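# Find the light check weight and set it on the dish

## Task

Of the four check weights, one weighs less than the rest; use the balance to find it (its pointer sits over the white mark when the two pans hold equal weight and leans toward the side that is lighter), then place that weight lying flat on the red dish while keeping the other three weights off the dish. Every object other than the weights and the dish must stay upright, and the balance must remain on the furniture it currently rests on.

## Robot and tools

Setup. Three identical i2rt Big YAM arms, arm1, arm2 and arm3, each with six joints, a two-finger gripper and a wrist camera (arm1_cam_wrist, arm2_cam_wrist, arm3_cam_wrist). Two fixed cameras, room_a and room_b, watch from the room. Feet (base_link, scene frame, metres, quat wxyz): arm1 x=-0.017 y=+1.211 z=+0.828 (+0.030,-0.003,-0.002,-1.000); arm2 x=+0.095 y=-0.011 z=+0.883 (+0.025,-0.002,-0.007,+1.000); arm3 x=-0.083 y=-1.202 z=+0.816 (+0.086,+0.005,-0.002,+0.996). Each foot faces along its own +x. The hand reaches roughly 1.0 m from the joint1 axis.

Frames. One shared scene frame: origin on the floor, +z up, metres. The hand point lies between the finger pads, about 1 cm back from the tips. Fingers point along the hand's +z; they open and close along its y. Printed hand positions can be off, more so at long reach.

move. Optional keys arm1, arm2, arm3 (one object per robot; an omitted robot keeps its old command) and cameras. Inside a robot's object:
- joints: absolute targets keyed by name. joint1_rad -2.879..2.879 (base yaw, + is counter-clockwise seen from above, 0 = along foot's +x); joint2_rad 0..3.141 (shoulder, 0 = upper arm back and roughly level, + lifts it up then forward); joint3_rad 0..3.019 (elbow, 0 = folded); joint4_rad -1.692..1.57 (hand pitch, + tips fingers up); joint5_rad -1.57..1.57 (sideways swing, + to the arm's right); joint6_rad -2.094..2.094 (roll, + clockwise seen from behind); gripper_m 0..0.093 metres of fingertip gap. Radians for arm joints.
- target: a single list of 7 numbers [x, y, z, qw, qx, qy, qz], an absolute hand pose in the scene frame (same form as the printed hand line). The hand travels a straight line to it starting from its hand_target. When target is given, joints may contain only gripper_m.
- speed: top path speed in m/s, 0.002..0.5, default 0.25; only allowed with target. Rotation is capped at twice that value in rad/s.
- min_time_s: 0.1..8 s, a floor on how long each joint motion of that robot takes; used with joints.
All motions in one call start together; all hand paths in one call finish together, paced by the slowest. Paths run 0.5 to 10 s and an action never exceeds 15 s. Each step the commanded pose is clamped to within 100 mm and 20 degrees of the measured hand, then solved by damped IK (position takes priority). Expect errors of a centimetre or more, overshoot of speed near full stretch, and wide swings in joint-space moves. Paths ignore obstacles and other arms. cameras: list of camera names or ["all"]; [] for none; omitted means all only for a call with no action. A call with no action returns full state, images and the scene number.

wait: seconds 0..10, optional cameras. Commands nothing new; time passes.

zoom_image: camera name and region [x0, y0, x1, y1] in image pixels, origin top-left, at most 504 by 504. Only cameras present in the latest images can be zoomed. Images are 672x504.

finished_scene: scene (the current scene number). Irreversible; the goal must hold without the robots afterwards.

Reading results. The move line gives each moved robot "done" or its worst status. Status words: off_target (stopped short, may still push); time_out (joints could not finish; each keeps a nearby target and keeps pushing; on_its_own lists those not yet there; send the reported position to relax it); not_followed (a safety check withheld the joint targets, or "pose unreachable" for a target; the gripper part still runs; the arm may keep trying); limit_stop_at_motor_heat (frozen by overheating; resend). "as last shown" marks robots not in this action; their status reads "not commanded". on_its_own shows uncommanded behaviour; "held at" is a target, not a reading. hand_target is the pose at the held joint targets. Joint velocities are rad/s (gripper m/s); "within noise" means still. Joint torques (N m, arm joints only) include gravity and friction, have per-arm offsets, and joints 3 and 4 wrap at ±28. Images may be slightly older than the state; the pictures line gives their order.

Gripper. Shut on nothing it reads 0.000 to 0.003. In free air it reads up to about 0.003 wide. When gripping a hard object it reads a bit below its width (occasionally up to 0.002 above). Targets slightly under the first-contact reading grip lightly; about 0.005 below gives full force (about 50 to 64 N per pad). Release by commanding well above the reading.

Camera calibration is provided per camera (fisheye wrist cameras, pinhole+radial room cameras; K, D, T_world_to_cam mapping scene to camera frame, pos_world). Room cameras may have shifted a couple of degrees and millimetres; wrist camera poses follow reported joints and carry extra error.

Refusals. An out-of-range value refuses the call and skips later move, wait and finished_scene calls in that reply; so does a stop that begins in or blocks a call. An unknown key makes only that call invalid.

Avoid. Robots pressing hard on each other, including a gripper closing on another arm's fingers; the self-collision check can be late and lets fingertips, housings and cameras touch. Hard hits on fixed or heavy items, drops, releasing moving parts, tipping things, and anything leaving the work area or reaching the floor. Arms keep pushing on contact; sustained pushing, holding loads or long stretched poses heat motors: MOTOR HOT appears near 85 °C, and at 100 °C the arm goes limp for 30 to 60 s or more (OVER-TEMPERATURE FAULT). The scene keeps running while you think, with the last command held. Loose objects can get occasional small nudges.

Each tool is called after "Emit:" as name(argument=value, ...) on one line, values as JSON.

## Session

Emit:
move()

Emit:
zoom_image(camera="room_a", region=[280, 190, 380, 290])

Emit:
zoom_image(camera="room_b", region=[420, 200, 520, 300])

Scene clock: 0.00 s.
Joint torques (N m): no reading
Heat: arm1: hottest joint2_rad 35 °C; arm2: hottest joint2_rad 29 °C; arm3: hottest joint2_rad 34 °C.
Joint velocities: within noise
arm1.joint_positions: joint1_rad=+0.776 joint2_rad=+0.602 joint3_rad=+1.507 joint4_rad=-1.261 joint5_rad=+0.098 joint6_rad=+0.607 gripper_m=+0.09396
arm1.joint_status: not commanded
arm1.hand: x=-0.1701 y=+1.0660 z=+1.4453 quat_wxyz=(-0.349, -0.815, -0.066, +0.458) (m; scene frame)
arm1.hand_target: x=-0.1672 y=+1.0692 z=+1.4585 quat_wxyz=(-0.357, -0.807, -0.065, +0.467) (m; scene frame)
arm1.hand_status: not commanded
arm2.joint_positions: joint1_rad=+0.021 joint2_rad=+0.603 joint3_rad=+1.379 joint4_rad=-1.633 joint5_rad=-0.031 joint6_rad=+0.148 gripper_m=+0.09396
arm2.joint_status: not commanded
arm2.hand: x=-0.0901 y=-0.0176 z=+1.3638 quat_wxyz=(+0.028, +0.934, -0.076, -0.347) (m; scene frame)
arm2.hand_target: x=-0.0886 y=-0.0177 z=+1.3731 quat_wxyz=(+0.029, +0.930, -0.075, -0.358) (m; scene frame)
arm2.hand_status: not commanded
arm3.joint_positions: joint1_rad=+0.525 joint2_rad=+0.628 joint3_rad=+1.422 joint4_rad=-1.611 joint5_rad=-0.278 joint6_rad=-0.485 gripper_m=+0.09396
arm3.joint_status: not commanded
arm3.hand: x=-0.2389 y=-1.3139 z=+1.3216 quat_wxyz=(+0.100, +0.819, +0.423, -0.375) (m; scene frame)
arm3.hand_target: x=-0.2372 y=-1.3133 z=+1.3293 quat_wxyz=(+0.099, +0.815, +0.422, -0.384) (m; scene frame)
arm3.hand_status: not commanded
pictures: arm1_cam_wrist, arm2_cam_wrist, arm3_cam_wrist, room_a, room_b
camera_calibration:
arm1_cam_wrist: T_world_to_cam=[[-0.426578, 0.750242, -0.505142, -0.142259], [0.876534, 0.205232, -0.435395, 0.562627], [-0.22298, -0.628504, -0.74516, 1.8366], [0, 0, 0, 1]] pos_world=[-0.144322, 1.14557, 1.54166]
arm2_cam_wrist: T_world_to_cam=[[0.114776, 0.987548, -0.107587, 0.175562], [0.988832, -0.123942, -0.0827592, 0.205023], [-0.0950631, -0.0968864, -0.990745, 1.46502], [0, 0, 0, 1]] pos_world=[-0.0836141, -0.00602373, 1.48732]
arm3_cam_wrist: T_world_to_cam=[[-0.763962, 0.629021, 0.143855, 0.455582], [0.608574, 0.776494, -0.163383, 1.38403], [-0.214474, -0.0372722, -0.976018, 1.31615], [0, 0, 0, 1]] pos_world=[-0.211956, -1.3122, 1.44517]

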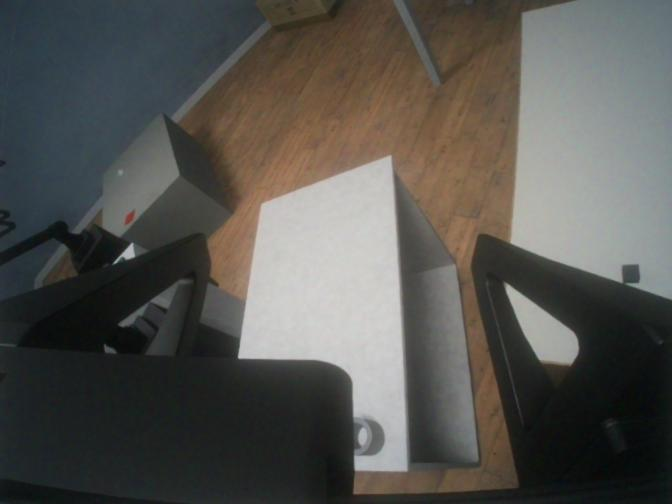

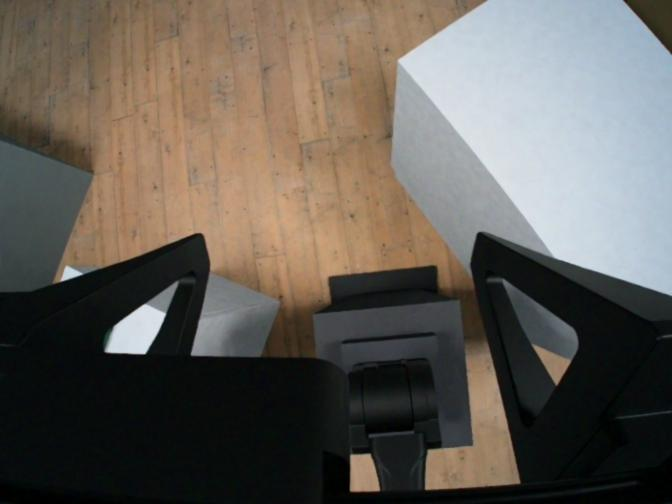

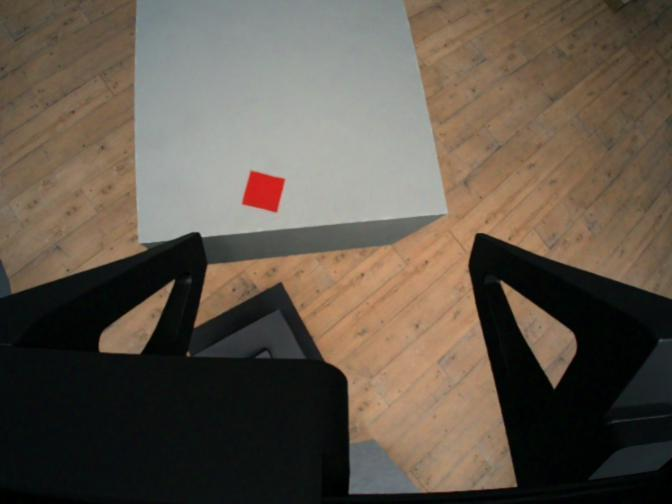

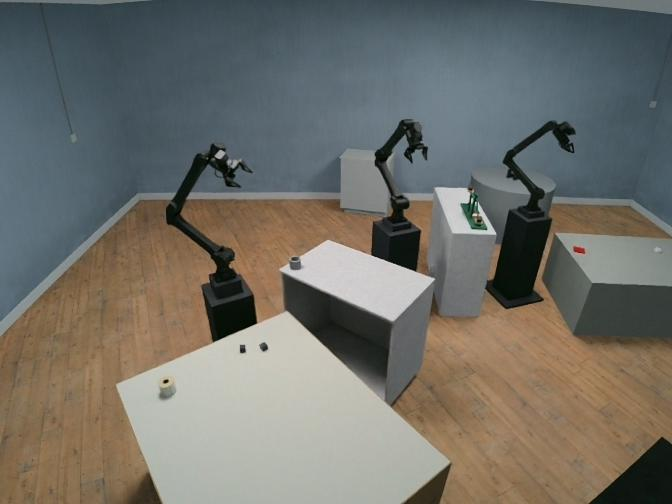

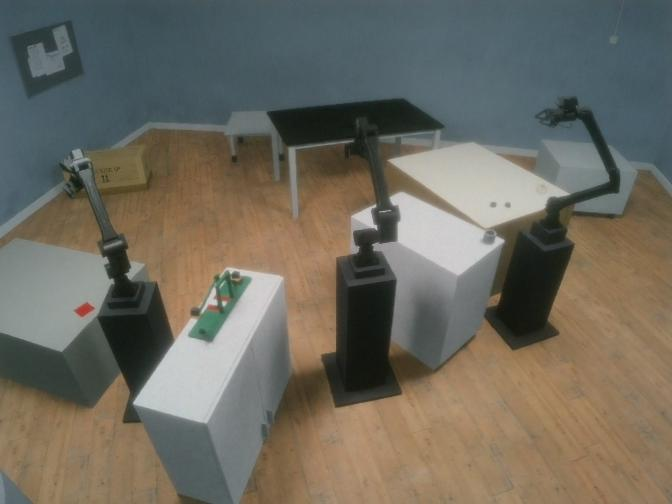

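Scaled by 5.040 from the camera's 672x504 image, which has a finer 960x720 frame.

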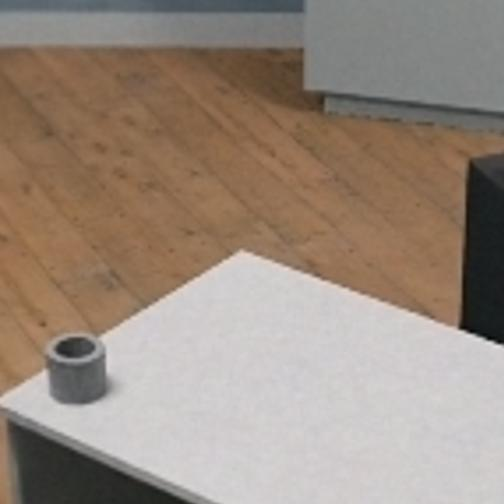

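Scaled by 5.040 from the camera's 672x504 image, which has a finer 960x720 frame.

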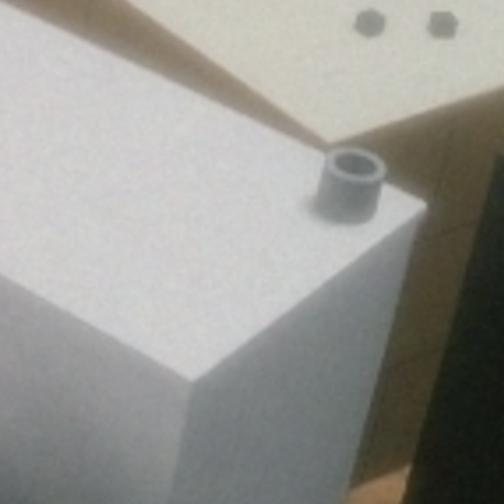

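Emit:
zoom_image(camera="room_a", region=[430, 170, 510, 250])

Emit:
zoom_image(camera="room_b", region=[170, 250, 260, 350])

Emit:
zoom_image(camera="room_a", region=[220, 325, 290, 365])

Scaled by 6.300 from the camera's 672x504 image, which has a finer 960x720 frame.

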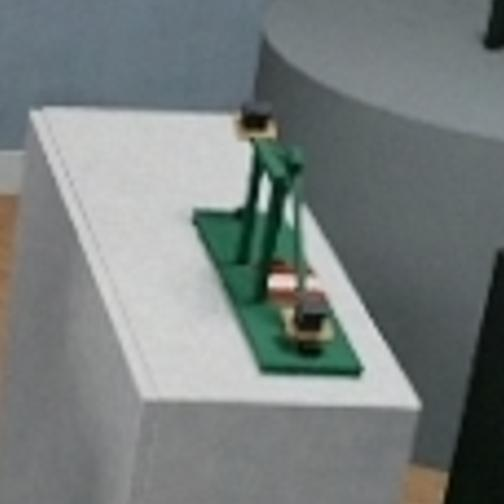

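Scaled by 5.040 from the camera's 672x504 image, which has a finer 960x720 frame.

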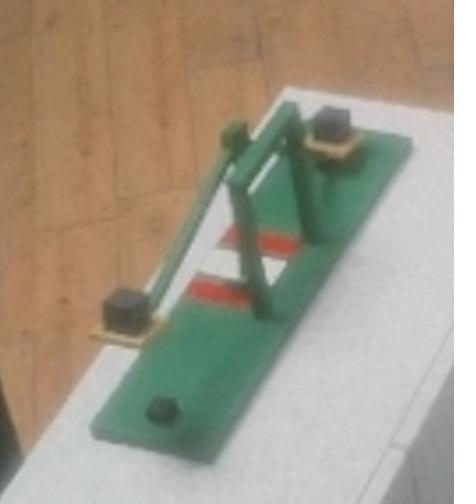

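Scaled by 7.200 from the camera's 672x504 image, which has a finer 960x720 frame.

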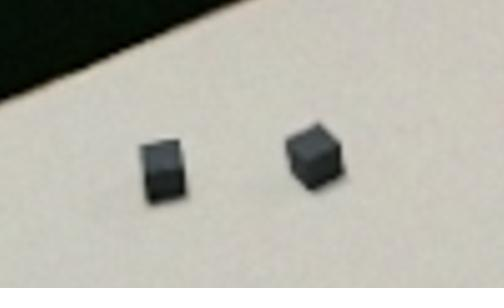

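Emit:
move(arm3={"joints":{"joint1_rad":-2.2,"joint2_rad":0.949,"joint3_rad":1.372,"joint4_rad":-1.3,"joint5_rad":0,"joint6_rad":0},"min_time_s":2.2}, cameras=["arm3_cam_wrist"])

Emit:
zoom_image(camera="arm3_cam_wrist", region=[180, 0, 500, 240])

Scene clock: 4.03 s.
Joint torques (N m): arm1=[-0.56 2.55 9.94 2.14 0.06 -0.16] | arm2=[1.67 2.2 10.73 1.8 -0.04 0.09] | arm3=[-1.61 -4.31 8.01 2.18 0.14 0.08]
Heat: arm1: hottest joint2_rad 35 °C; arm2: hottest joint2_rad 29 °C; arm3: hottest joint2_rad 34 °C.
move: arm3 done
Joint velocities: within noise
arm1, arm2: as last shown
arm3.joint_positions: joint1_rad=-2.193 joint2_rad=+0.938 joint3_rad=+1.376 joint4_rad=-1.313 joint5_rad=-0.003 joint6_rad=-0.009 gripper_m=+0.09398
arm3.joint_status: all done
arm3.hand: x=+0.1756 y=-0.9533 z=+1.2632 quat_wxyz=(-0.313, +0.359, -0.869, -0.133) (m; scene frame)
arm3.hand_target: x=+0.1821 y=-0.9514 z=+1.2594 quat_wxyz=(-0.312, +0.352, -0.873, -0.132) (m; scene frame)
arm3.hand_status: not commanded
pictures: arm3_cam_wrist
camera_calibration:
arm3_cam_wrist: T_world_to_cam=[[0.701796, -0.712223, -0.0148245, -0.781729], [-0.711134, -0.699191, -0.0736163, -0.446143], [0.0420661, 0.0622059, -0.997176, 1.43812], [0, 0, 0, 1]] pos_world=[0.170851, -0.958164, 1.38962]

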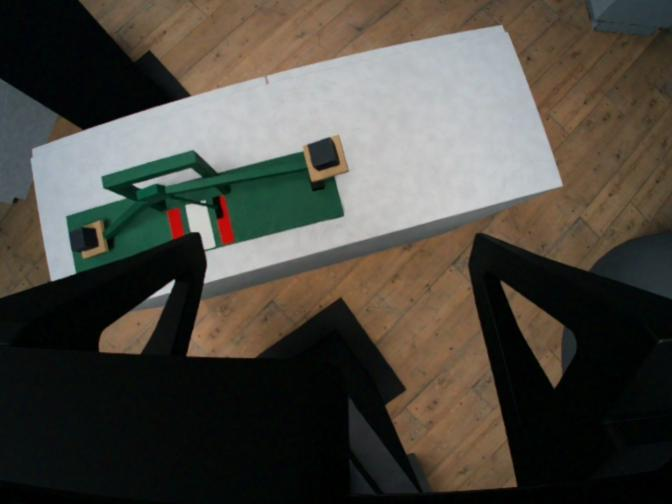

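Scaled by 1.575 from the camera's 672x504 image, which has a finer 960x720 frame.

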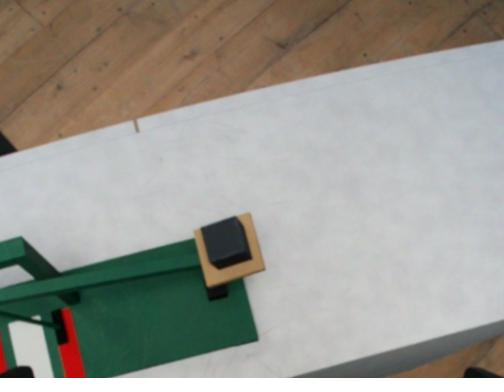

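Emit:
zoom_image(camera="arm3_cam_wrist", region=[285, 120, 365, 200])

Scaled by 6.300 from the camera's 672x504 image, which has a finer 960x720 frame.

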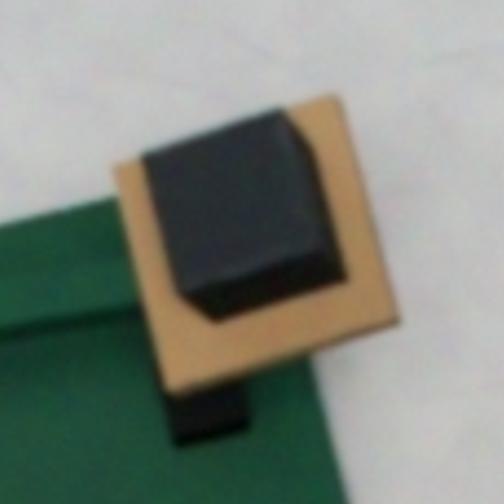

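Emit:
move(arm3={"target":[0.2495,-0.8545,1.015,0.149,-0.507,0.844,0.089],"speed":0.3}, cameras=["arm3_cam_wrist"])

Emit:
zoom_image(camera="arm3_cam_wrist", region=[180, 40, 500, 280])

Scene clock: 7.03 s.
Joint torques (N m): arm1=[-0.73 2.55 9.98 2.1 0.08 -0.16] | arm2=[1.55 2.49 10.73 1.78 -0.02 0.08] | arm3=[-0.56 -11.52 9.72 1.5 -0.17 -0.08]
Heat: arm1: hottest joint2_rad 35 °C; arm2: hottest joint2_rad 29 °C; arm3: hottest joint2_rad 34 °C.
move: arm3 done
Joint velocities: within noise
arm1, arm2: as last shown
arm3.joint_positions: joint1_rad=-2.197 joint2_rad=+1.391 joint3_rad=+1.169 joint4_rad=-1.029 joint5_rad=-0.089 joint6_rad=-0.280 gripper_m=+0.09398
arm3.joint_status: not commanded
arm3.hand: x=+0.2454 y=-0.8629 z=+1.0116 quat_wxyz=(-0.141, +0.501, -0.849, -0.086) (m; scene frame)
arm3.hand_target: x=+0.2494 y=-0.8547 z=+1.0151 quat_wxyz=(-0.149, +0.507, -0.844, -0.089) (m; scene frame)
arm3.hand_status: done (0.010 m and 1.3 deg from the pose sent, 0.277 m and 26.0 deg at the start)
pictures: arm3_cam_wrist
camera_calibration:
arm3_cam_wrist: T_world_to_cam=[[0.870505, -0.492076, -0.00910567, -0.627188], [-0.4696, -0.835997, 0.283876, -0.890821], [-0.147301, -0.242839, -0.958818, 0.92309], [0, 0, 0, 1]] pos_world=[0.263613, -0.829184, 1.13225]

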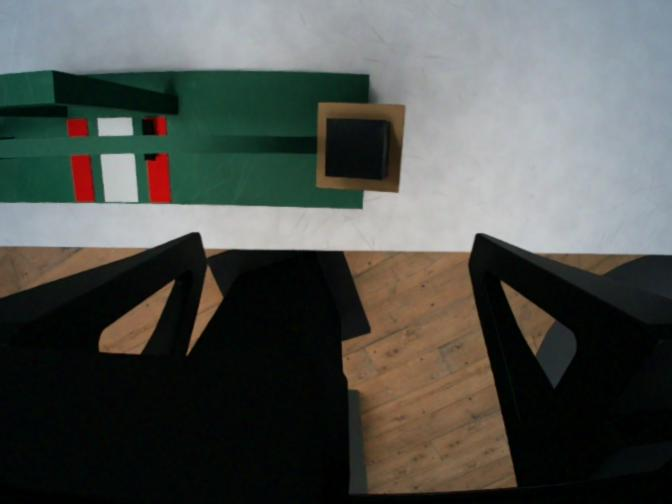

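Scaled by 1.575 from the camera's 672x504 image, which has a finer 960x720 frame.

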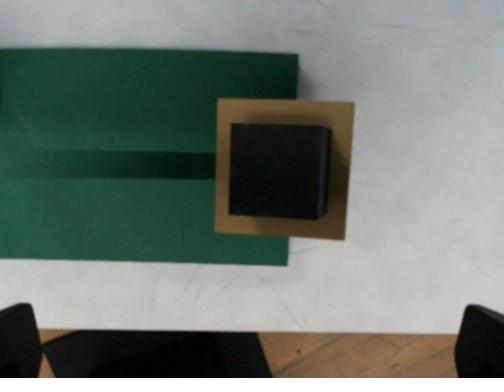

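Emit:
move(arm3={"target":[0.2643,-0.841,0.961,0.149,-0.507,0.844,0.089],"speed":0.15}, cameras=["arm3_cam_wrist"])

Emit:
zoom_image(camera="arm3_cam_wrist", region=[180, 60, 500, 300])

Scene clock: 9.03 s.
Joint torques (N m): arm1=[-0.5 2.61 9.94 2.14 0.04 -0.14] | arm2=[1.55 2.26 10.78 1.8 -0.03 0.08] | arm3=[-0.79 -12.04 8.34 1.52 -0.17 -0.13]
Heat: arm1: hottest joint2_rad 35 °C; arm2: hottest joint2_rad 29 °C; arm3: hottest joint2_rad 34 °C.
move: arm3 done
Joint velocities: within noise
arm1, arm2: as last shown
arm3.joint_positions: joint1_rad=-2.197 joint2_rad=+1.475 joint3_rad=+1.135 joint4_rad=-0.887 joint5_rad=-0.090 joint6_rad=-0.284 gripper_m=+0.09398
arm3.joint_status: not commanded
arm3.hand: x=+0.2630 y=-0.8449 z=+0.9686 quat_wxyz=(-0.152, +0.502, -0.847, -0.089) (m; scene frame)
arm3.hand_target: x=+0.2642 y=-0.8412 z=+0.9610 quat_wxyz=(-0.149, +0.507, -0.844, -0.089) (m; scene frame)
arm3.hand_status: done (0.009 m and 0.7 deg from the pose sent, 0.058 m and 1.3 deg at the start)
pictures: arm3_cam_wrist
camera_calibration:
arm3_cam_wrist: T_world_to_cam=[[0.87218, -0.489181, -0.00213562, -0.638933], [-0.471537, -0.841867, 0.262513, -0.839033], [-0.130215, -0.227952, -0.964926, 0.902789], [0, 0, 0, 1]] pos_world=[0.279186, -0.813115, 1.09002]

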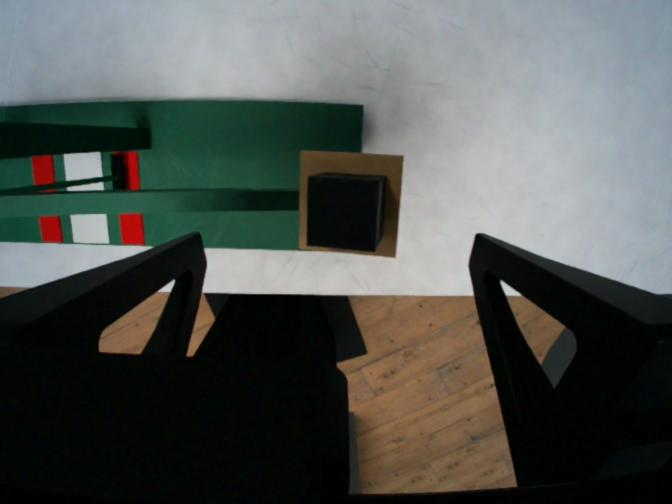

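Scaled by 1.575 from the camera's 672x504 image, which has a finer 960x720 frame.

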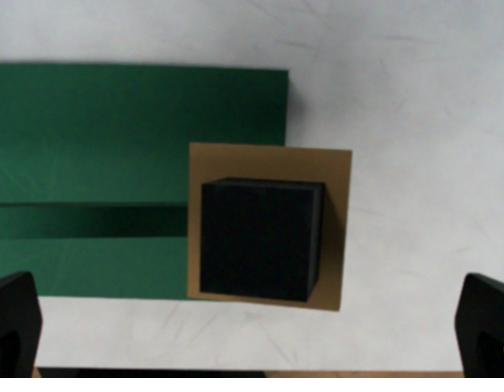

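Emit:
move(arm3={"target":[0.2685,-0.832,0.920,0.149,-0.507,0.844,0.089],"speed":0.1}, cameras=["arm3_cam_wrist"])

Emit:
zoom_image(camera="arm3_cam_wrist", region=[180, 120, 500, 360])

Scene clock: 11.00 s.
Joint torques (N m): arm1=[-0.21 3.02 10.07 2.06 0.07 -0.15] | arm2=[1.49 2.32 10.78 1.73 -0.02 0.09] | arm3=[-0.32 -12.4 7.84 1.59 -0.09 -0.07]
Heat: arm1: hottest joint2_rad 35 °C; arm2: hottest joint3_rad 30 °C; arm3: hottest joint2_rad 34 °C.
move: arm3 off_target
Joint velocities: within noise
arm1, arm2: as last shown
arm3.joint_positions: joint1_rad=-2.195 joint2_rad=+1.539 joint3_rad=+1.097 joint4_rad=-0.780 joint5_rad=-0.090 joint6_rad=-0.284 gripper_m=+0.09398
arm3.joint_status: not commanded
arm3.hand: x=+0.2700 y=-0.8364 z=+0.9307 quat_wxyz=(-0.155, +0.503, -0.846, -0.090) (m; scene frame)
arm3.hand_target: x=+0.2683 y=-0.8323 z=+0.9201 quat_wxyz=(-0.149, +0.507, -0.844, -0.089) (m; scene frame)
arm3.hand_status: off_target (0.012 m and 0.9 deg from the pose sent, 0.051 m and 0.7 deg at the start)
pictures: arm3_cam_wrist
camera_calibration:
arm3_cam_wrist: T_world_to_cam=[[0.872893, -0.487912, -0.000367484, -0.641685], [-0.471514, -0.84375, 0.256436, -0.814651], [-0.125428, -0.223668, -0.966561, 0.872825], [0, 0, 0, 1]] pos_world=[0.285479, -0.805225, 1.05231]

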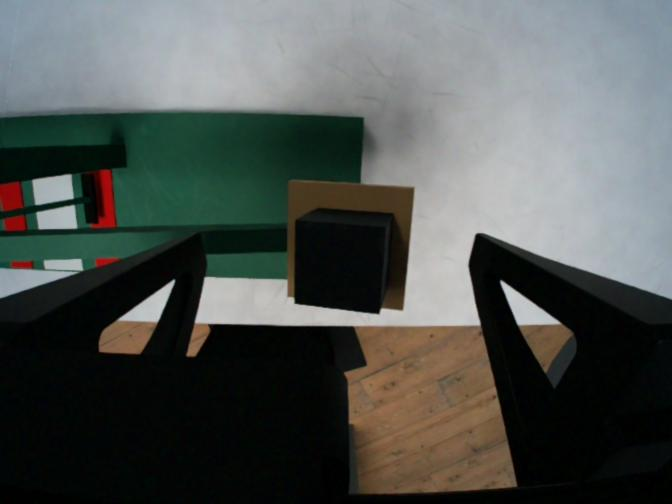

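Scaled by 1.575 from the camera's 672x504 image, which has a finer 960x720 frame.

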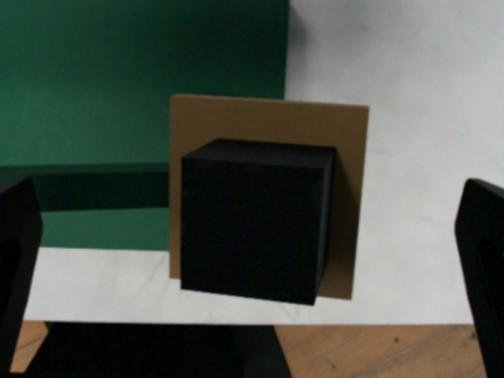

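Emit:
move(arm3={"target":[0.2662,-0.833,0.906,0.149,-0.507,0.844,0.089],"speed":0.08}, cameras=["arm3_cam_wrist"])

Emit:
zoom_image(camera="arm3_cam_wrist", region=[180, 120, 500, 360])

Scene clock: 12.43 s.
Joint torques (N m): arm1=[0.03 2.96 9.95 2.14 0.1 -0.13] | arm2=[1.38 2.2 10.71 1.74 -0.03 0.08] | arm3=[-0.26 -11.93 7.42 1.55 -0.08 -0.05]
Heat: arm1: hottest joint2_rad 35 °C; arm2: hottest joint3_rad 30 °C; arm3: hottest joint2_rad 34 °C.
move: arm3 off_target
Joint velocities: within noise
arm1, arm2: as last shown
arm3.joint_positions: joint1_rad=-2.194 joint2_rad=+1.544 joint3_rad=+1.075 joint4_rad=-0.741 joint5_rad=-0.090 joint6_rad=-0.284 gripper_m=+0.09398
arm3.joint_status: not commanded
arm3.hand: x=+0.2693 y=-0.8359 z=+0.9216 quat_wxyz=(-0.160, +0.503, -0.844, -0.091) (m; scene frame)
arm3.hand_target: x=+0.2659 y=-0.8334 z=+0.9063 quat_wxyz=(-0.149, +0.507, -0.844, -0.089) (m; scene frame)
arm3.hand_status: off_target (0.016 m and 1.4 deg from the pose sent, 0.025 m and 0.9 deg at the start)
pictures: arm3_cam_wrist
camera_calibration:
arm3_cam_wrist: T_world_to_cam=[[0.873585, -0.486664, 0.00267843, -0.642717], [-0.472217, -0.846295, 0.246569, -0.805041], [-0.117729, -0.216663, -0.969122, 0.870247], [0, 0, 0, 1]] pos_world=[0.283767, -0.805539, 1.04359]

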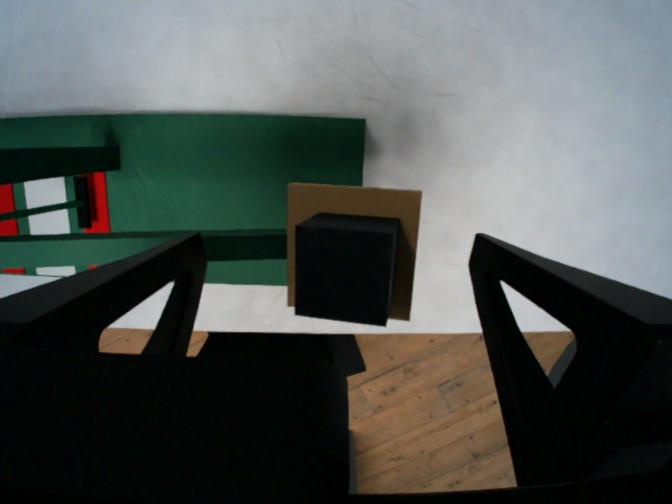

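Scaled by 1.575 from the camera's 672x504 image, which has a finer 960x720 frame.

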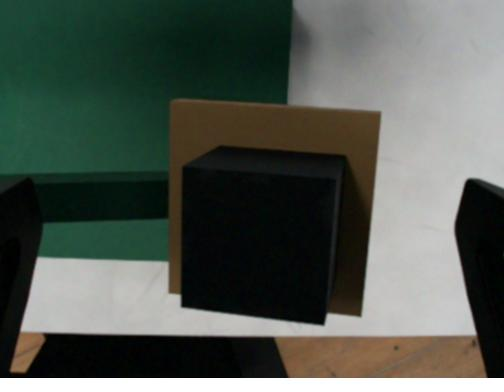

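Emit:
move(arm3={"target":[0.2655,-0.833,0.892,0.149,-0.507,0.844,0.089],"speed":0.08}, cameras=["arm3_cam_wrist"])

Emit:
zoom_image(camera="arm3_cam_wrist", region=[180, 120, 500, 360])

Scene clock: 13.83 s.
Joint torques (N m): arm1=[-0.09 2.9 9.96 2.19 0.07 -0.13] | arm2=[1.44 2.37 10.7 1.74 -0.04 0.08] | arm3=[-0.26 -12.1 7.27 1.59 -0.07 -0.05]
Heat: arm1: hottest joint2_rad 35 °C; arm2: hottest joint3_rad 31 °C; arm3: hottest joint2_rad 35 °C.
move: arm3 off_target
Joint velocities: within noise
arm1, arm2: as last shown
arm3.joint_positions: joint1_rad=-2.193 joint2_rad=+1.561 joint3_rad=+1.055 joint4_rad=-0.703 joint5_rad=-0.090 joint6_rad=-0.284 gripper_m=+0.09398
arm3.joint_status: not commanded
arm3.hand: x=+0.2690 y=-0.8355 z=+0.9085 quat_wxyz=(-0.161, +0.503, -0.844, -0.091) (m; scene frame)
arm3.hand_target: x=+0.2651 y=-0.8335 z=+0.8923 quat_wxyz=(-0.149, +0.507, -0.844, -0.089) (m; scene frame)
arm3.hand_status: off_target (0.017 m and 1.5 deg from the pose sent, 0.030 m and 1.4 deg at the start)
pictures: arm3_cam_wrist
camera_calibration:
arm3_cam_wrist: T_world_to_cam=[[0.873948, -0.48601, 0.00318356, -0.642283], [-0.471917, -0.847003, 0.244705, -0.800508], [-0.116232, -0.215362, -0.969592, 0.858772], [0, 0, 0, 1]] pos_world=[0.283366, -0.805242, 1.03059]

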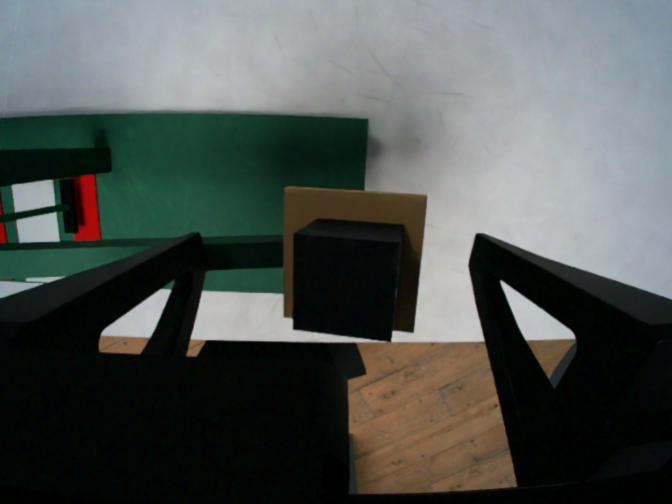

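Scaled by 1.575 from the camera's 672x504 image, which has a finer 960x720 frame.

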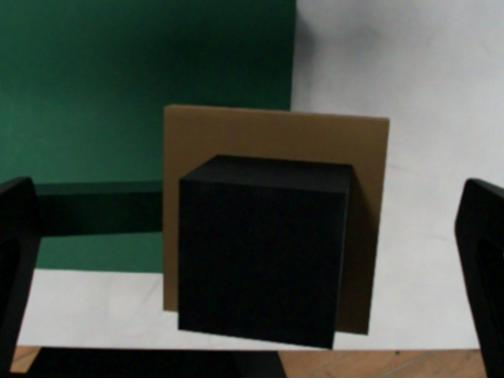

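Emit:
move(arm3={"joints":{"gripper_m":0.024}}, cameras=["arm3_cam_wrist"])

Scene clock: 14.73 s.
Joint torques (N m): arm1=[-0.67 2.78 9.98 2.06 0.09 -0.15] | arm2=[1.61 2.32 10.71 1.78 -0.02 0.08] | arm3=[1.14 -12.4 7.25 0.99 -0.75 -0.05]
Heat: arm1: hottest joint2_rad 35 °C; arm2: hottest joint3_rad 31 °C; arm3: hottest joint2_rad 35 °C.
move: arm3 off_target
Joint velocities: within noise
arm1, arm2: as last shown
arm3.joint_positions: joint1_rad=-2.209 joint2_rad=+1.565 joint3_rad=+1.055 joint4_rad=-0.687 joint5_rad=-0.072 joint6_rad=-0.284 gripper_m=+0.03263
arm3.joint_status: gripper_m off_target (ended at +0.03266, target +0.02400)
arm3.hand: x=+0.2798 y=-0.8410 z=+0.9077 quat_wxyz=(-0.170, +0.495, -0.848, -0.083) (m; scene frame)
arm3.hand_target: x=+0.2652 y=-0.8336 z=+0.8924 quat_wxyz=(-0.149, +0.507, -0.844, -0.089) (m; scene frame)
arm3.hand_status: not commanded
pictures: arm3_cam_wrist
camera_calibration:
arm3_cam_wrist: T_world_to_cam=[[0.862328, -0.505845, 0.0226316, -0.685422], [-0.496061, -0.834996, 0.238127, -0.777117], [-0.101558, -0.21657, -0.97097, 0.854206], [0, 0, 0, 1]] pos_world=[0.292313, -0.810611, 1.02997]

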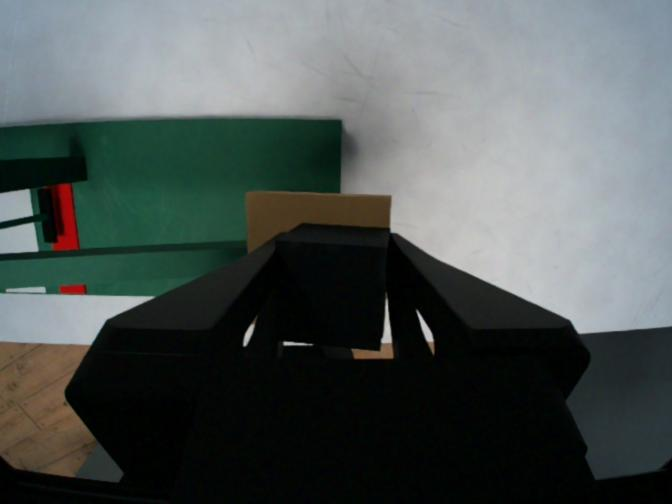

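Emit:
move(arm3={"target":[0.262,-0.845,1.06,0.160,-0.501,0.846,0.086],"speed":0.2}, cameras=["arm3_cam_wrist","room_b"])

Scene clock: 16.57 s.
Joint torques (N m): arm1=[-0.26 2.9 9.89 2.22 0.09 -0.15] | arm2=[1.26 2.2 10.74 1.77 -0.02 0.09] | arm3=[-0.79 -12.98 12.33 0.8 0.04 0.03]
Heat: arm1: hottest joint3_rad 36 °C; arm2: hottest joint3_rad 31 °C; arm3: hottest joint2_rad 35 °C.
move: arm3 off_target
Joint velocities: within noise
arm1.joint_positions: joint1_rad=+0.776 joint2_rad=+0.602 joint3_rad=+1.507 joint4_rad=-1.261 joint5_rad=+0.098 joint6_rad=+0.607 gripper_m=+0.09396
arm1.joint_status: not commanded
arm1.hand: x=-0.1701 y=+1.0660 z=+1.4453 quat_wxyz=(-0.349, -0.815, -0.066, +0.458) (m; scene frame)
arm1.hand_target: x=-0.1672 y=+1.0692 z=+1.4585 quat_wxyz=(-0.357, -0.807, -0.065, +0.467) (m; scene frame)
arm1.hand_status: not commanded
arm2.joint_positions: joint1_rad=+0.021 joint2_rad=+0.603 joint3_rad=+1.379 joint4_rad=-1.633 joint5_rad=-0.031 joint6_rad=+0.148 gripper_m=+0.09396
arm2.joint_status: not commanded
arm2.hand: x=-0.0901 y=-0.0176 z=+1.3638 quat_wxyz=(+0.028, +0.934, -0.076, -0.347) (m; scene frame)
arm2.hand_target: x=-0.0886 y=-0.0177 z=+1.3731 quat_wxyz=(+0.029, +0.930, -0.075, -0.358) (m; scene frame)
arm2.hand_status: not commanded
arm3.joint_positions: joint1_rad=-2.193 joint2_rad=+1.411 joint3_rad=+1.256 joint4_rad=-1.105 joint5_rad=-0.081 joint6_rad=-0.284 gripper_m=+0.03263
arm3.joint_status: not commanded
arm3.hand: x=+0.2527 y=-0.8552 z=+1.0359 quat_wxyz=(-0.138, +0.504, -0.849, -0.081) (m; scene frame)
arm3.hand_target: x=+0.2613 y=-0.8459 z=+1.0599 quat_wxyz=(-0.160, +0.501, -0.846, -0.086) (m; scene frame)
arm3.hand_status: off_target (0.028 m and 2.7 deg from the pose sent, 0.153 m and 1.4 deg at the start)
pictures: arm3_cam_wrist, room_b
camera_calibration:
arm3_cam_wrist: T_world_to_cam=[[0.872959, -0.487783, -0.00323615, -0.632637], [-0.46535, -0.834764, 0.294312, -0.898696], [-0.146262, -0.255416, -0.955704, 0.935025], [0, 0, 0, 1]] pos_world=[0.270817, -0.819968, 1.15606]

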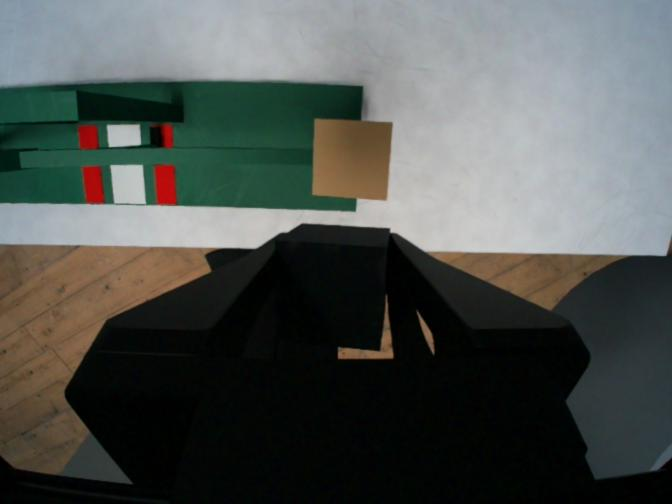

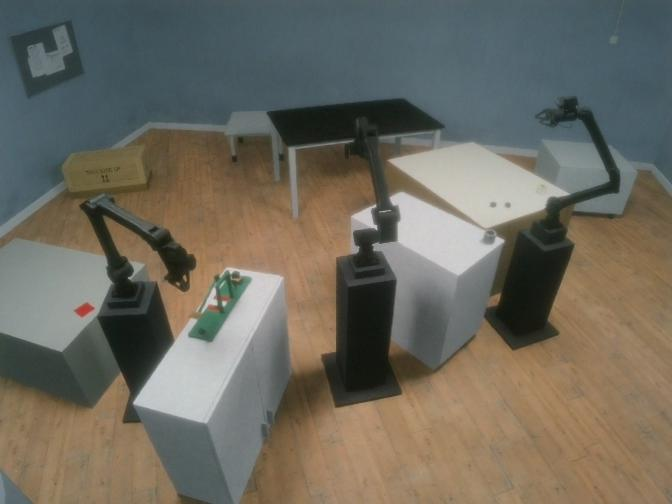

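Emit:
move(arm3={"joints":{"joint1_rad":-2.0,"joint2_rad":0.95,"joint3_rad":1.1},"min_time_s":0.8})

Emit:
move(arm3={"joints":{"joint1_rad":1.115,"joint2_rad":1.37,"joint3_rad":0.62,"joint4_rad":-0.30,"joint5_rad":0,"joint6_rad":0},"min_time_s":2.8}, cameras=["arm3_cam_wrist","room_a","room_b"])

Scene clock: 18.60 s.
Joint torques (N m): arm1=[-0.21 3.19 9.96 2.06 0.08 -0.15] | arm2=[1.38 2.14 10.76 1.76 -0.04 0.09] | arm3=[-0.5 -5.19 9.07 1.37 -0.01 0.04]
Heat: arm1: hottest joint3_rad 36 °C; arm2: hottest joint3_rad 32 °C; arm3: hottest joint2_rad 35 °C.
move: arm3 done
Joint velocities: within noise
arm1, arm2: as last shown
arm3.joint_positions: joint1_rad=-2.006 joint2_rad=+0.941 joint3_rad=+1.098 joint4_rad=-1.107 joint5_rad=-0.079 joint6_rad=-0.284 gripper_m=+0.03263
arm3.joint_status: all done
arm3.hand: x=+0.1228 y=-0.8879 z=+1.1512 quat_wxyz=(-0.273, +0.564, -0.766, -0.142) (m; scene frame)
arm3.hand_target: x=+0.1215 y=-0.8858 z=+1.1485 quat_wxyz=(-0.267, +0.565, -0.768, -0.142) (m; scene frame)
arm3.hand_status: not commanded
pictures: none

Scene clock: 22.00 s.
Joint torques (N m): arm1=[-0.15 2.9 9.92 2.24 0.1 -0.15] | arm2=[1.61 2.08 10.77 1.76 -0.04 0.09] | arm3=[-0.73 -8.59 6.93 1.99 0.15 0.05]
Heat: arm1: hottest joint3_rad 36 °C; arm2: hottest joint3_rad 32 °C; arm3: hottest joint2_rad 35 °C.
move: arm3 done
Joint velocities: within noise
arm1, arm2: as last shown
arm3.joint_positions: joint1_rad=+1.109 joint2_rad=+1.356 joint3_rad=+0.619 joint4_rad=-0.316 joint5_rad=-0.003 joint6_rad=-0.009 gripper_m=+0.03264
arm3.joint_status: all done
arm3.hand: x=-0.3274 y=-1.5351 z=+0.8598 quat_wxyz=(+0.112, +0.859, +0.442, -0.232) (m; scene frame)
arm3.hand_target: x=-0.3273 y=-1.5380 z=+0.8562 quat_wxyz=(+0.113, +0.860, +0.440, -0.232) (m; scene frame)
arm3.hand_status: not commanded
pictures: arm3_cam_wrist, room_a, room_b
camera_calibration:
arm3_cam_wrist: T_world_to_cam=[[-0.805992, 0.591893, 0.00623294, 0.641063], [0.58946, 0.801631, 0.0996258, 1.34039], [0.0539713, 0.0839717, -0.995005, 1.12856], [0, 0, 0, 1]] pos_world=[-0.334326, -1.54871, 0.98539]

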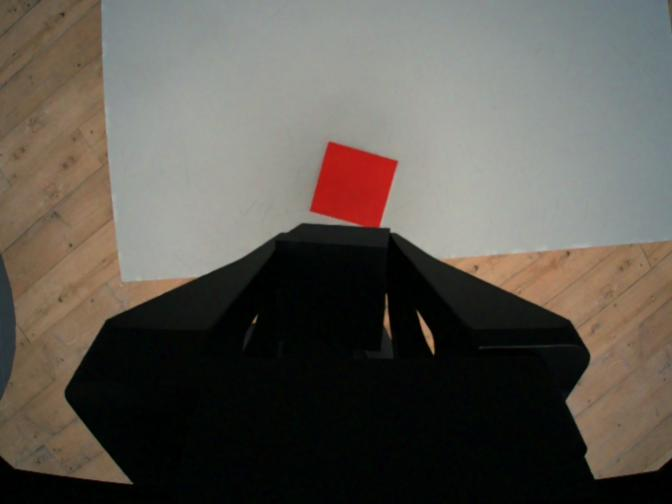

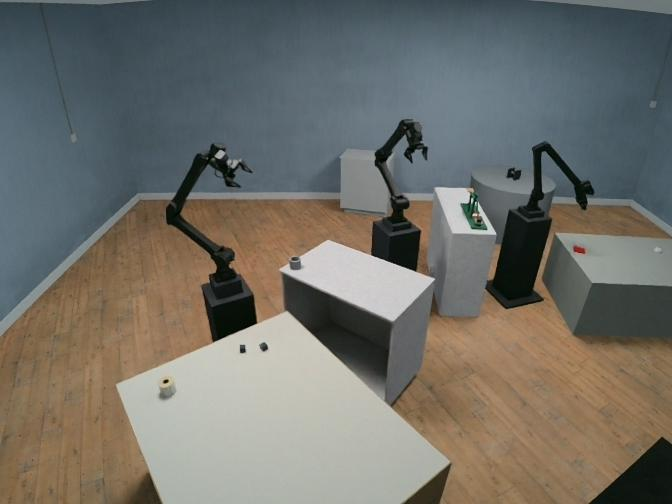

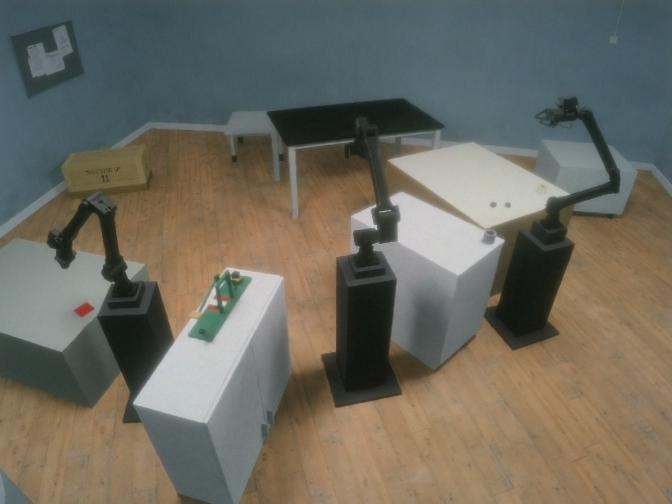

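Emit:
move(arm3={"target":[-0.343,-1.530,0.62,0.0755,0.8688,0.4575,-0.1734],"speed":0.2}, cameras=["arm3_cam_wrist"])

Scene clock: 24.90 s.
Joint torques (N m): arm1=[-0.32 2.84 9.96 2.11 0.12 -0.13] | arm2=[1.67 2.32 10.7 1.8 -0.04 0.08] | arm3=[-1.9 -12.86 2.97 1.7 -0.08 -0.13]
Heat: arm1: hottest joint3_rad 37 °C; arm2: hottest joint3_rad 33 °C; arm3: hottest joint2_rad 35 °C.
move: arm3 done
Joint velocities: within noise
arm1, arm2: as last shown
arm3.joint_positions: joint1_rad=+1.084 joint2_rad=+2.118 joint3_rad=+0.667 joint4_rad=+0.251 joint5_rad=-0.003 joint6_rad=-0.052 gripper_m=+0.03264
arm3.joint_status: not commanded
arm3.hand: x=-0.3371 y=-1.5268 z=+0.6250 quat_wxyz=(+0.074, +0.870, +0.457, -0.170) (m; scene frame)
arm3.hand_target: x=-0.3429 y=-1.5298 z=+0.6201 quat_wxyz=(+0.075, +0.869, +0.457, -0.173) (m; scene frame)
arm3.hand_status: done (0.008 m and 0.5 deg from the pose sent, 0.240 m and 8.1 deg at the start)
pictures: arm3_cam_wrist
camera_calibration:
arm3_cam_wrist: T_world_to_cam=[[-0.814475, 0.579797, 0.0215816, 0.598978], [0.56644, 0.786558, 0.245912, 1.24069], [0.125604, 0.212514, -0.969052, 1.09892], [0, 0, 0, 1]] pos_world=[-0.352955, -1.5567, 0.746884]

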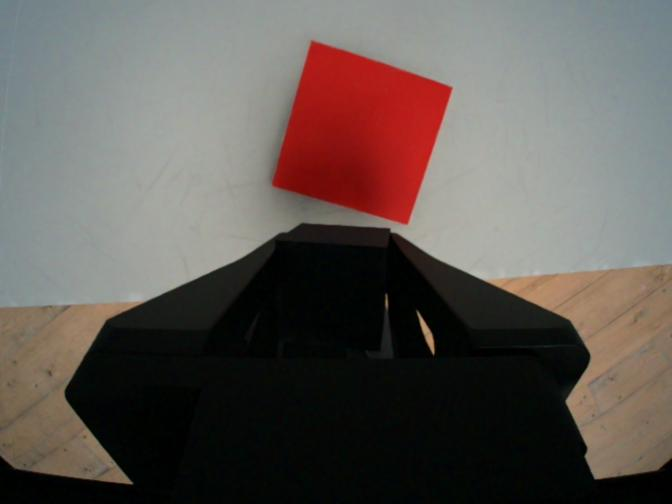

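Emit:
move(arm3={"target":[-0.381,-1.562,0.542,0.0755,0.8688,0.4575,-0.1734],"speed":0.15}, cameras=["arm3_cam_wrist"])

Emit:
zoom_image(camera="arm3_cam_wrist", region=[190, 60, 510, 370])

Scene clock: 26.93 s.
Joint torques (N m): arm1=[-0.09 3.14 9.87 2.17 0.07 -0.14] | arm2=[1.44 2.43 10.71 1.77 -0.03 0.08] | arm3=[-1.85 -15.15 2.65 1.65 -0.09 -0.13]
Heat: arm1: hottest joint3_rad 37 °C; arm2: hottest joint3_rad 33 °C; arm3: hottest joint2_rad 35 °C.
move: arm3 done
Joint velocities: within noise
arm1, arm2: as last shown
arm3.joint_positions: joint1_rad=+1.061 joint2_rad=+2.374 joint3_rad=+0.888 joint4_rad=+0.292 joint5_rad=-0.012 joint6_rad=-0.074 gripper_m=+0.03264
arm3.joint_status: not commanded
arm3.hand: x=-0.3773 y=-1.5622 z=+0.5504 quat_wxyz=(+0.075, +0.870, +0.457, -0.172) (m; scene frame)
arm3.hand_target: x=-0.3807 y=-1.5618 z=+0.5421 quat_wxyz=(+0.075, +0.869, +0.458, -0.173) (m; scene frame)
arm3.hand_status: done (0.009 m and 0.2 deg from the pose sent, 0.100 m and 0.5 deg at the start)
pictures: arm3_cam_wrist
camera_calibration:
arm3_cam_wrist: T_world_to_cam=[[-0.81428, 0.58006, 0.021869, 0.588646], [0.567528, 0.787646, 0.239847, 1.31513], [0.1219, 0.207714, -0.970564, 1.03113], [0, 0, 0, 1]] pos_world=[-0.392748, -1.59149, 0.672477]

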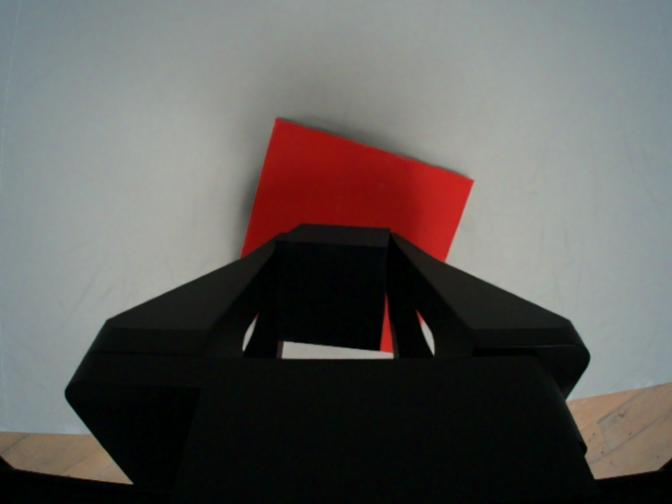

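Scaled by 1.575 from the camera's 672x504 image, which has a finer 960x720 frame.

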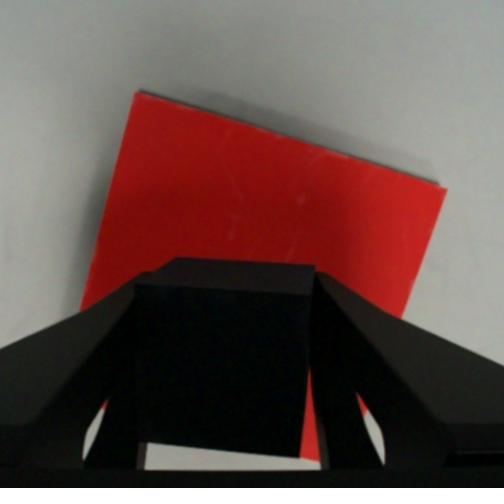

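Emit:
move(arm3={"target":[-0.380,-1.559,0.523,0.0755,0.8688,0.4575,-0.1734],"speed":0.05})

Emit:
move(arm3={"target":[-0.380,-1.559,0.512,0.0755,0.8688,0.4575,-0.1734],"speed":0.04}, cameras=["arm3_cam_wrist"])

Emit:
zoom_image(camera="arm3_cam_wrist", region=[190, 60, 510, 370])

Scene clock: 28.33 s.
Joint torques (N m): arm1=[-0.44 2.9 9.98 2.17 0.1 -0.15] | arm2=[1.61 2.26 10.78 1.78 -0.01 0.08] | arm3=[-2.08 -15.21 2.11 1.66 -0.09 -0.13]
Heat: arm1: hottest joint3_rad 37 °C; arm2: hottest joint3_rad 33 °C; arm3: hottest joint2_rad 35 °C.
move: arm3 done
Joint velocities: within noise
arm1, arm2: as last shown
arm3.joint_positions: joint1_rad=+1.059 joint2_rad=+2.429 joint3_rad=+0.909 joint4_rad=+0.327 joint5_rad=-0.013 joint6_rad=-0.076 gripper_m=+0.03264
arm3.joint_status: not commanded
arm3.hand: x=-0.3771 y=-1.5605 z=+0.5317 quat_wxyz=(+0.075, +0.869, +0.457, -0.173) (m; scene frame)
arm3.hand_target: x=-0.3800 y=-1.5589 z=+0.5233 quat_wxyz=(+0.075, +0.869, +0.457, -0.174) (m; scene frame)
arm3.hand_status: done (0.009 m and 0.1 deg from the pose sent, 0.028 m and 0.2 deg at the start)
pictures: none

Scene clock: 29.37 s.
Joint torques (N m): arm1=[0.03 2.84 10.02 2.04 0.09 -0.14] | arm2=[1.38 2.2 10.69 1.78 -0.03 0.09] | arm3=[-1.9 -15.15 2.29 1.78 -0.09 -0.13]
Heat: arm1: hottest joint3_rad 37 °C; arm2: hottest joint3_rad 33 °C; arm3: hottest joint2_rad 35 °C.
move: arm3 done
Joint velocities: within noise
arm1, arm2: as last shown
arm3.joint_positions: joint1_rad=+1.059 joint2_rad=+2.459 joint3_rad=+0.925 joint4_rad=+0.342 joint5_rad=-0.013 joint6_rad=-0.076 gripper_m=+0.03264
arm3.joint_status: not commanded
arm3.hand: x=-0.3777 y=-1.5610 z=+0.5215 quat_wxyz=(+0.075, +0.869, +0.457, -0.173) (m; scene frame)
arm3.hand_target: x=-0.3798 y=-1.5587 z=+0.5123 quat_wxyz=(+0.075, +0.869, +0.457, -0.173) (m; scene frame)
arm3.hand_status: done (0.010 m and 0.1 deg from the pose sent, 0.020 m and 0.1 deg at the start)
pictures: arm3_cam_wrist
camera_calibration:
arm3_cam_wrist: T_world_to_cam=[[-0.814547, 0.579675, 0.0221378, 0.587411], [0.567445, 0.788272, 0.237978, 1.32322], [0.120499, 0.206406, -0.971018, 1.00057], [0, 0, 0, 1]] pos_world=[-0.392946, -1.59009, 0.643674]

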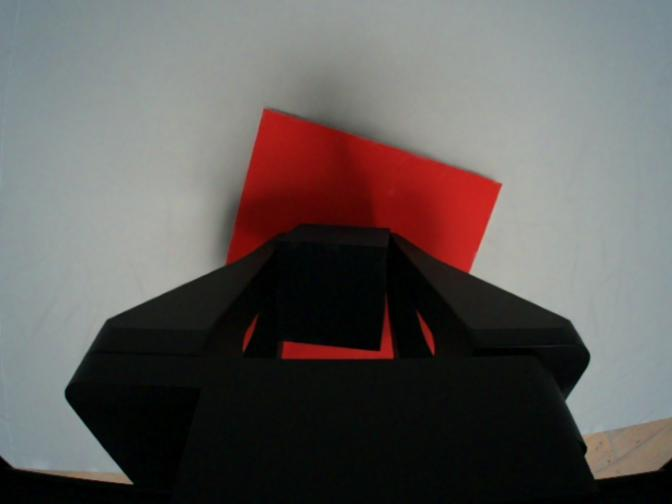

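Scaled by 1.575 from the camera's 672x504 image, which has a finer 960x720 frame.

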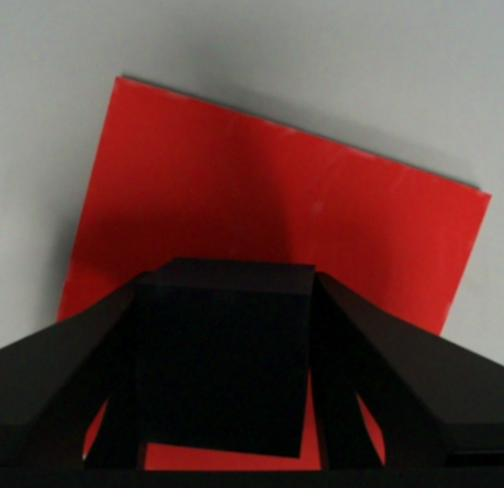

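Emit:
move(arm3={"target":[-0.379,-1.558,0.502,0.0755,0.8688,0.4575,-0.1734],"speed":0.04}, cameras=["arm3_cam_wrist"])

Emit:
zoom_image(camera="arm3_cam_wrist", region=[190, 60, 510, 370])

Scene clock: 30.47 s.
Joint torques (N m): arm1=[-0.15 2.9 9.89 2.07 0.11 -0.13] | arm2=[1.49 2.2 10.76 1.78 -0.02 0.07] | arm3=[-1.96 -14.56 2.26 1.83 -0.06 -0.12]
Heat: arm1: hottest joint3_rad 37 °C; arm2: hottest joint3_rad 33 °C; arm3: hottest joint2_rad 35 °C.
move: arm3 off_target
Joint velocities: within noise
arm1, arm2: as last shown
arm3.joint_positions: joint1_rad=+1.059 joint2_rad=+2.478 joint3_rad=+0.934 joint4_rad=+0.357 joint5_rad=-0.013 joint6_rad=-0.076 gripper_m=+0.03264
arm3.joint_status: not commanded
arm3.hand: x=-0.3780 y=-1.5615 z=+0.5152 quat_wxyz=(+0.077, +0.869, +0.457, -0.175) (m; scene frame)
arm3.hand_target: x=-0.3787 y=-1.5578 z=+0.5025 quat_wxyz=(+0.075, +0.869, +0.458, -0.173) (m; scene frame)
arm3.hand_status: off_target (0.014 m and 0.3 deg from the pose sent, 0.020 m and 0.1 deg at the start)
pictures: arm3_cam_wrist
camera_calibration:
arm3_cam_wrist: T_world_to_cam=[[-0.814703, 0.579472, 0.021711, 0.587434], [0.567704, 0.789407, 0.233557, 1.32939], [0.118201, 0.202605, -0.972101, 0.988385], [0, 0, 0, 1]] pos_world=[-0.392942, -1.59008, 0.637568]

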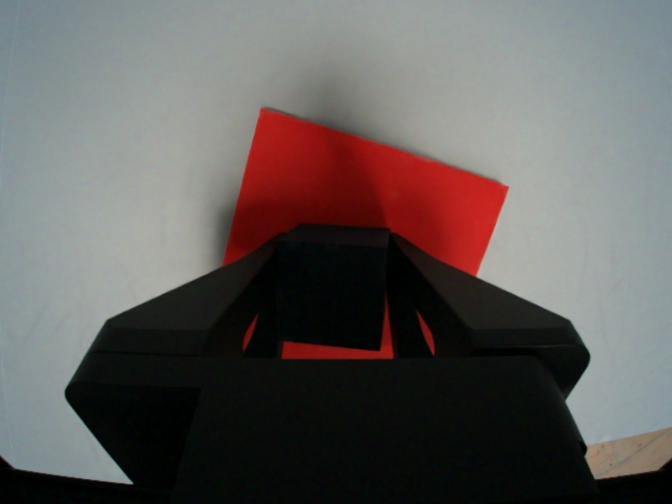

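Scaled by 1.575 from the camera's 672x504 image, which has a finer 960x720 frame.

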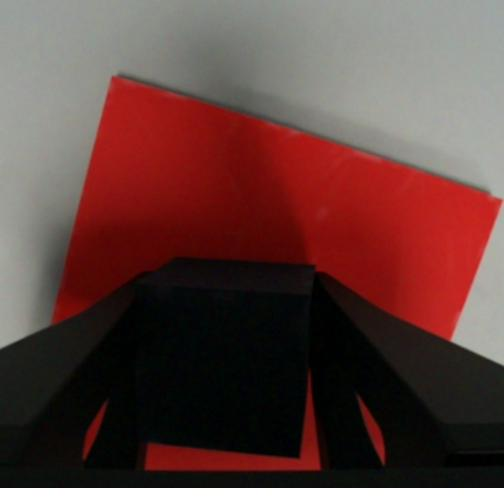

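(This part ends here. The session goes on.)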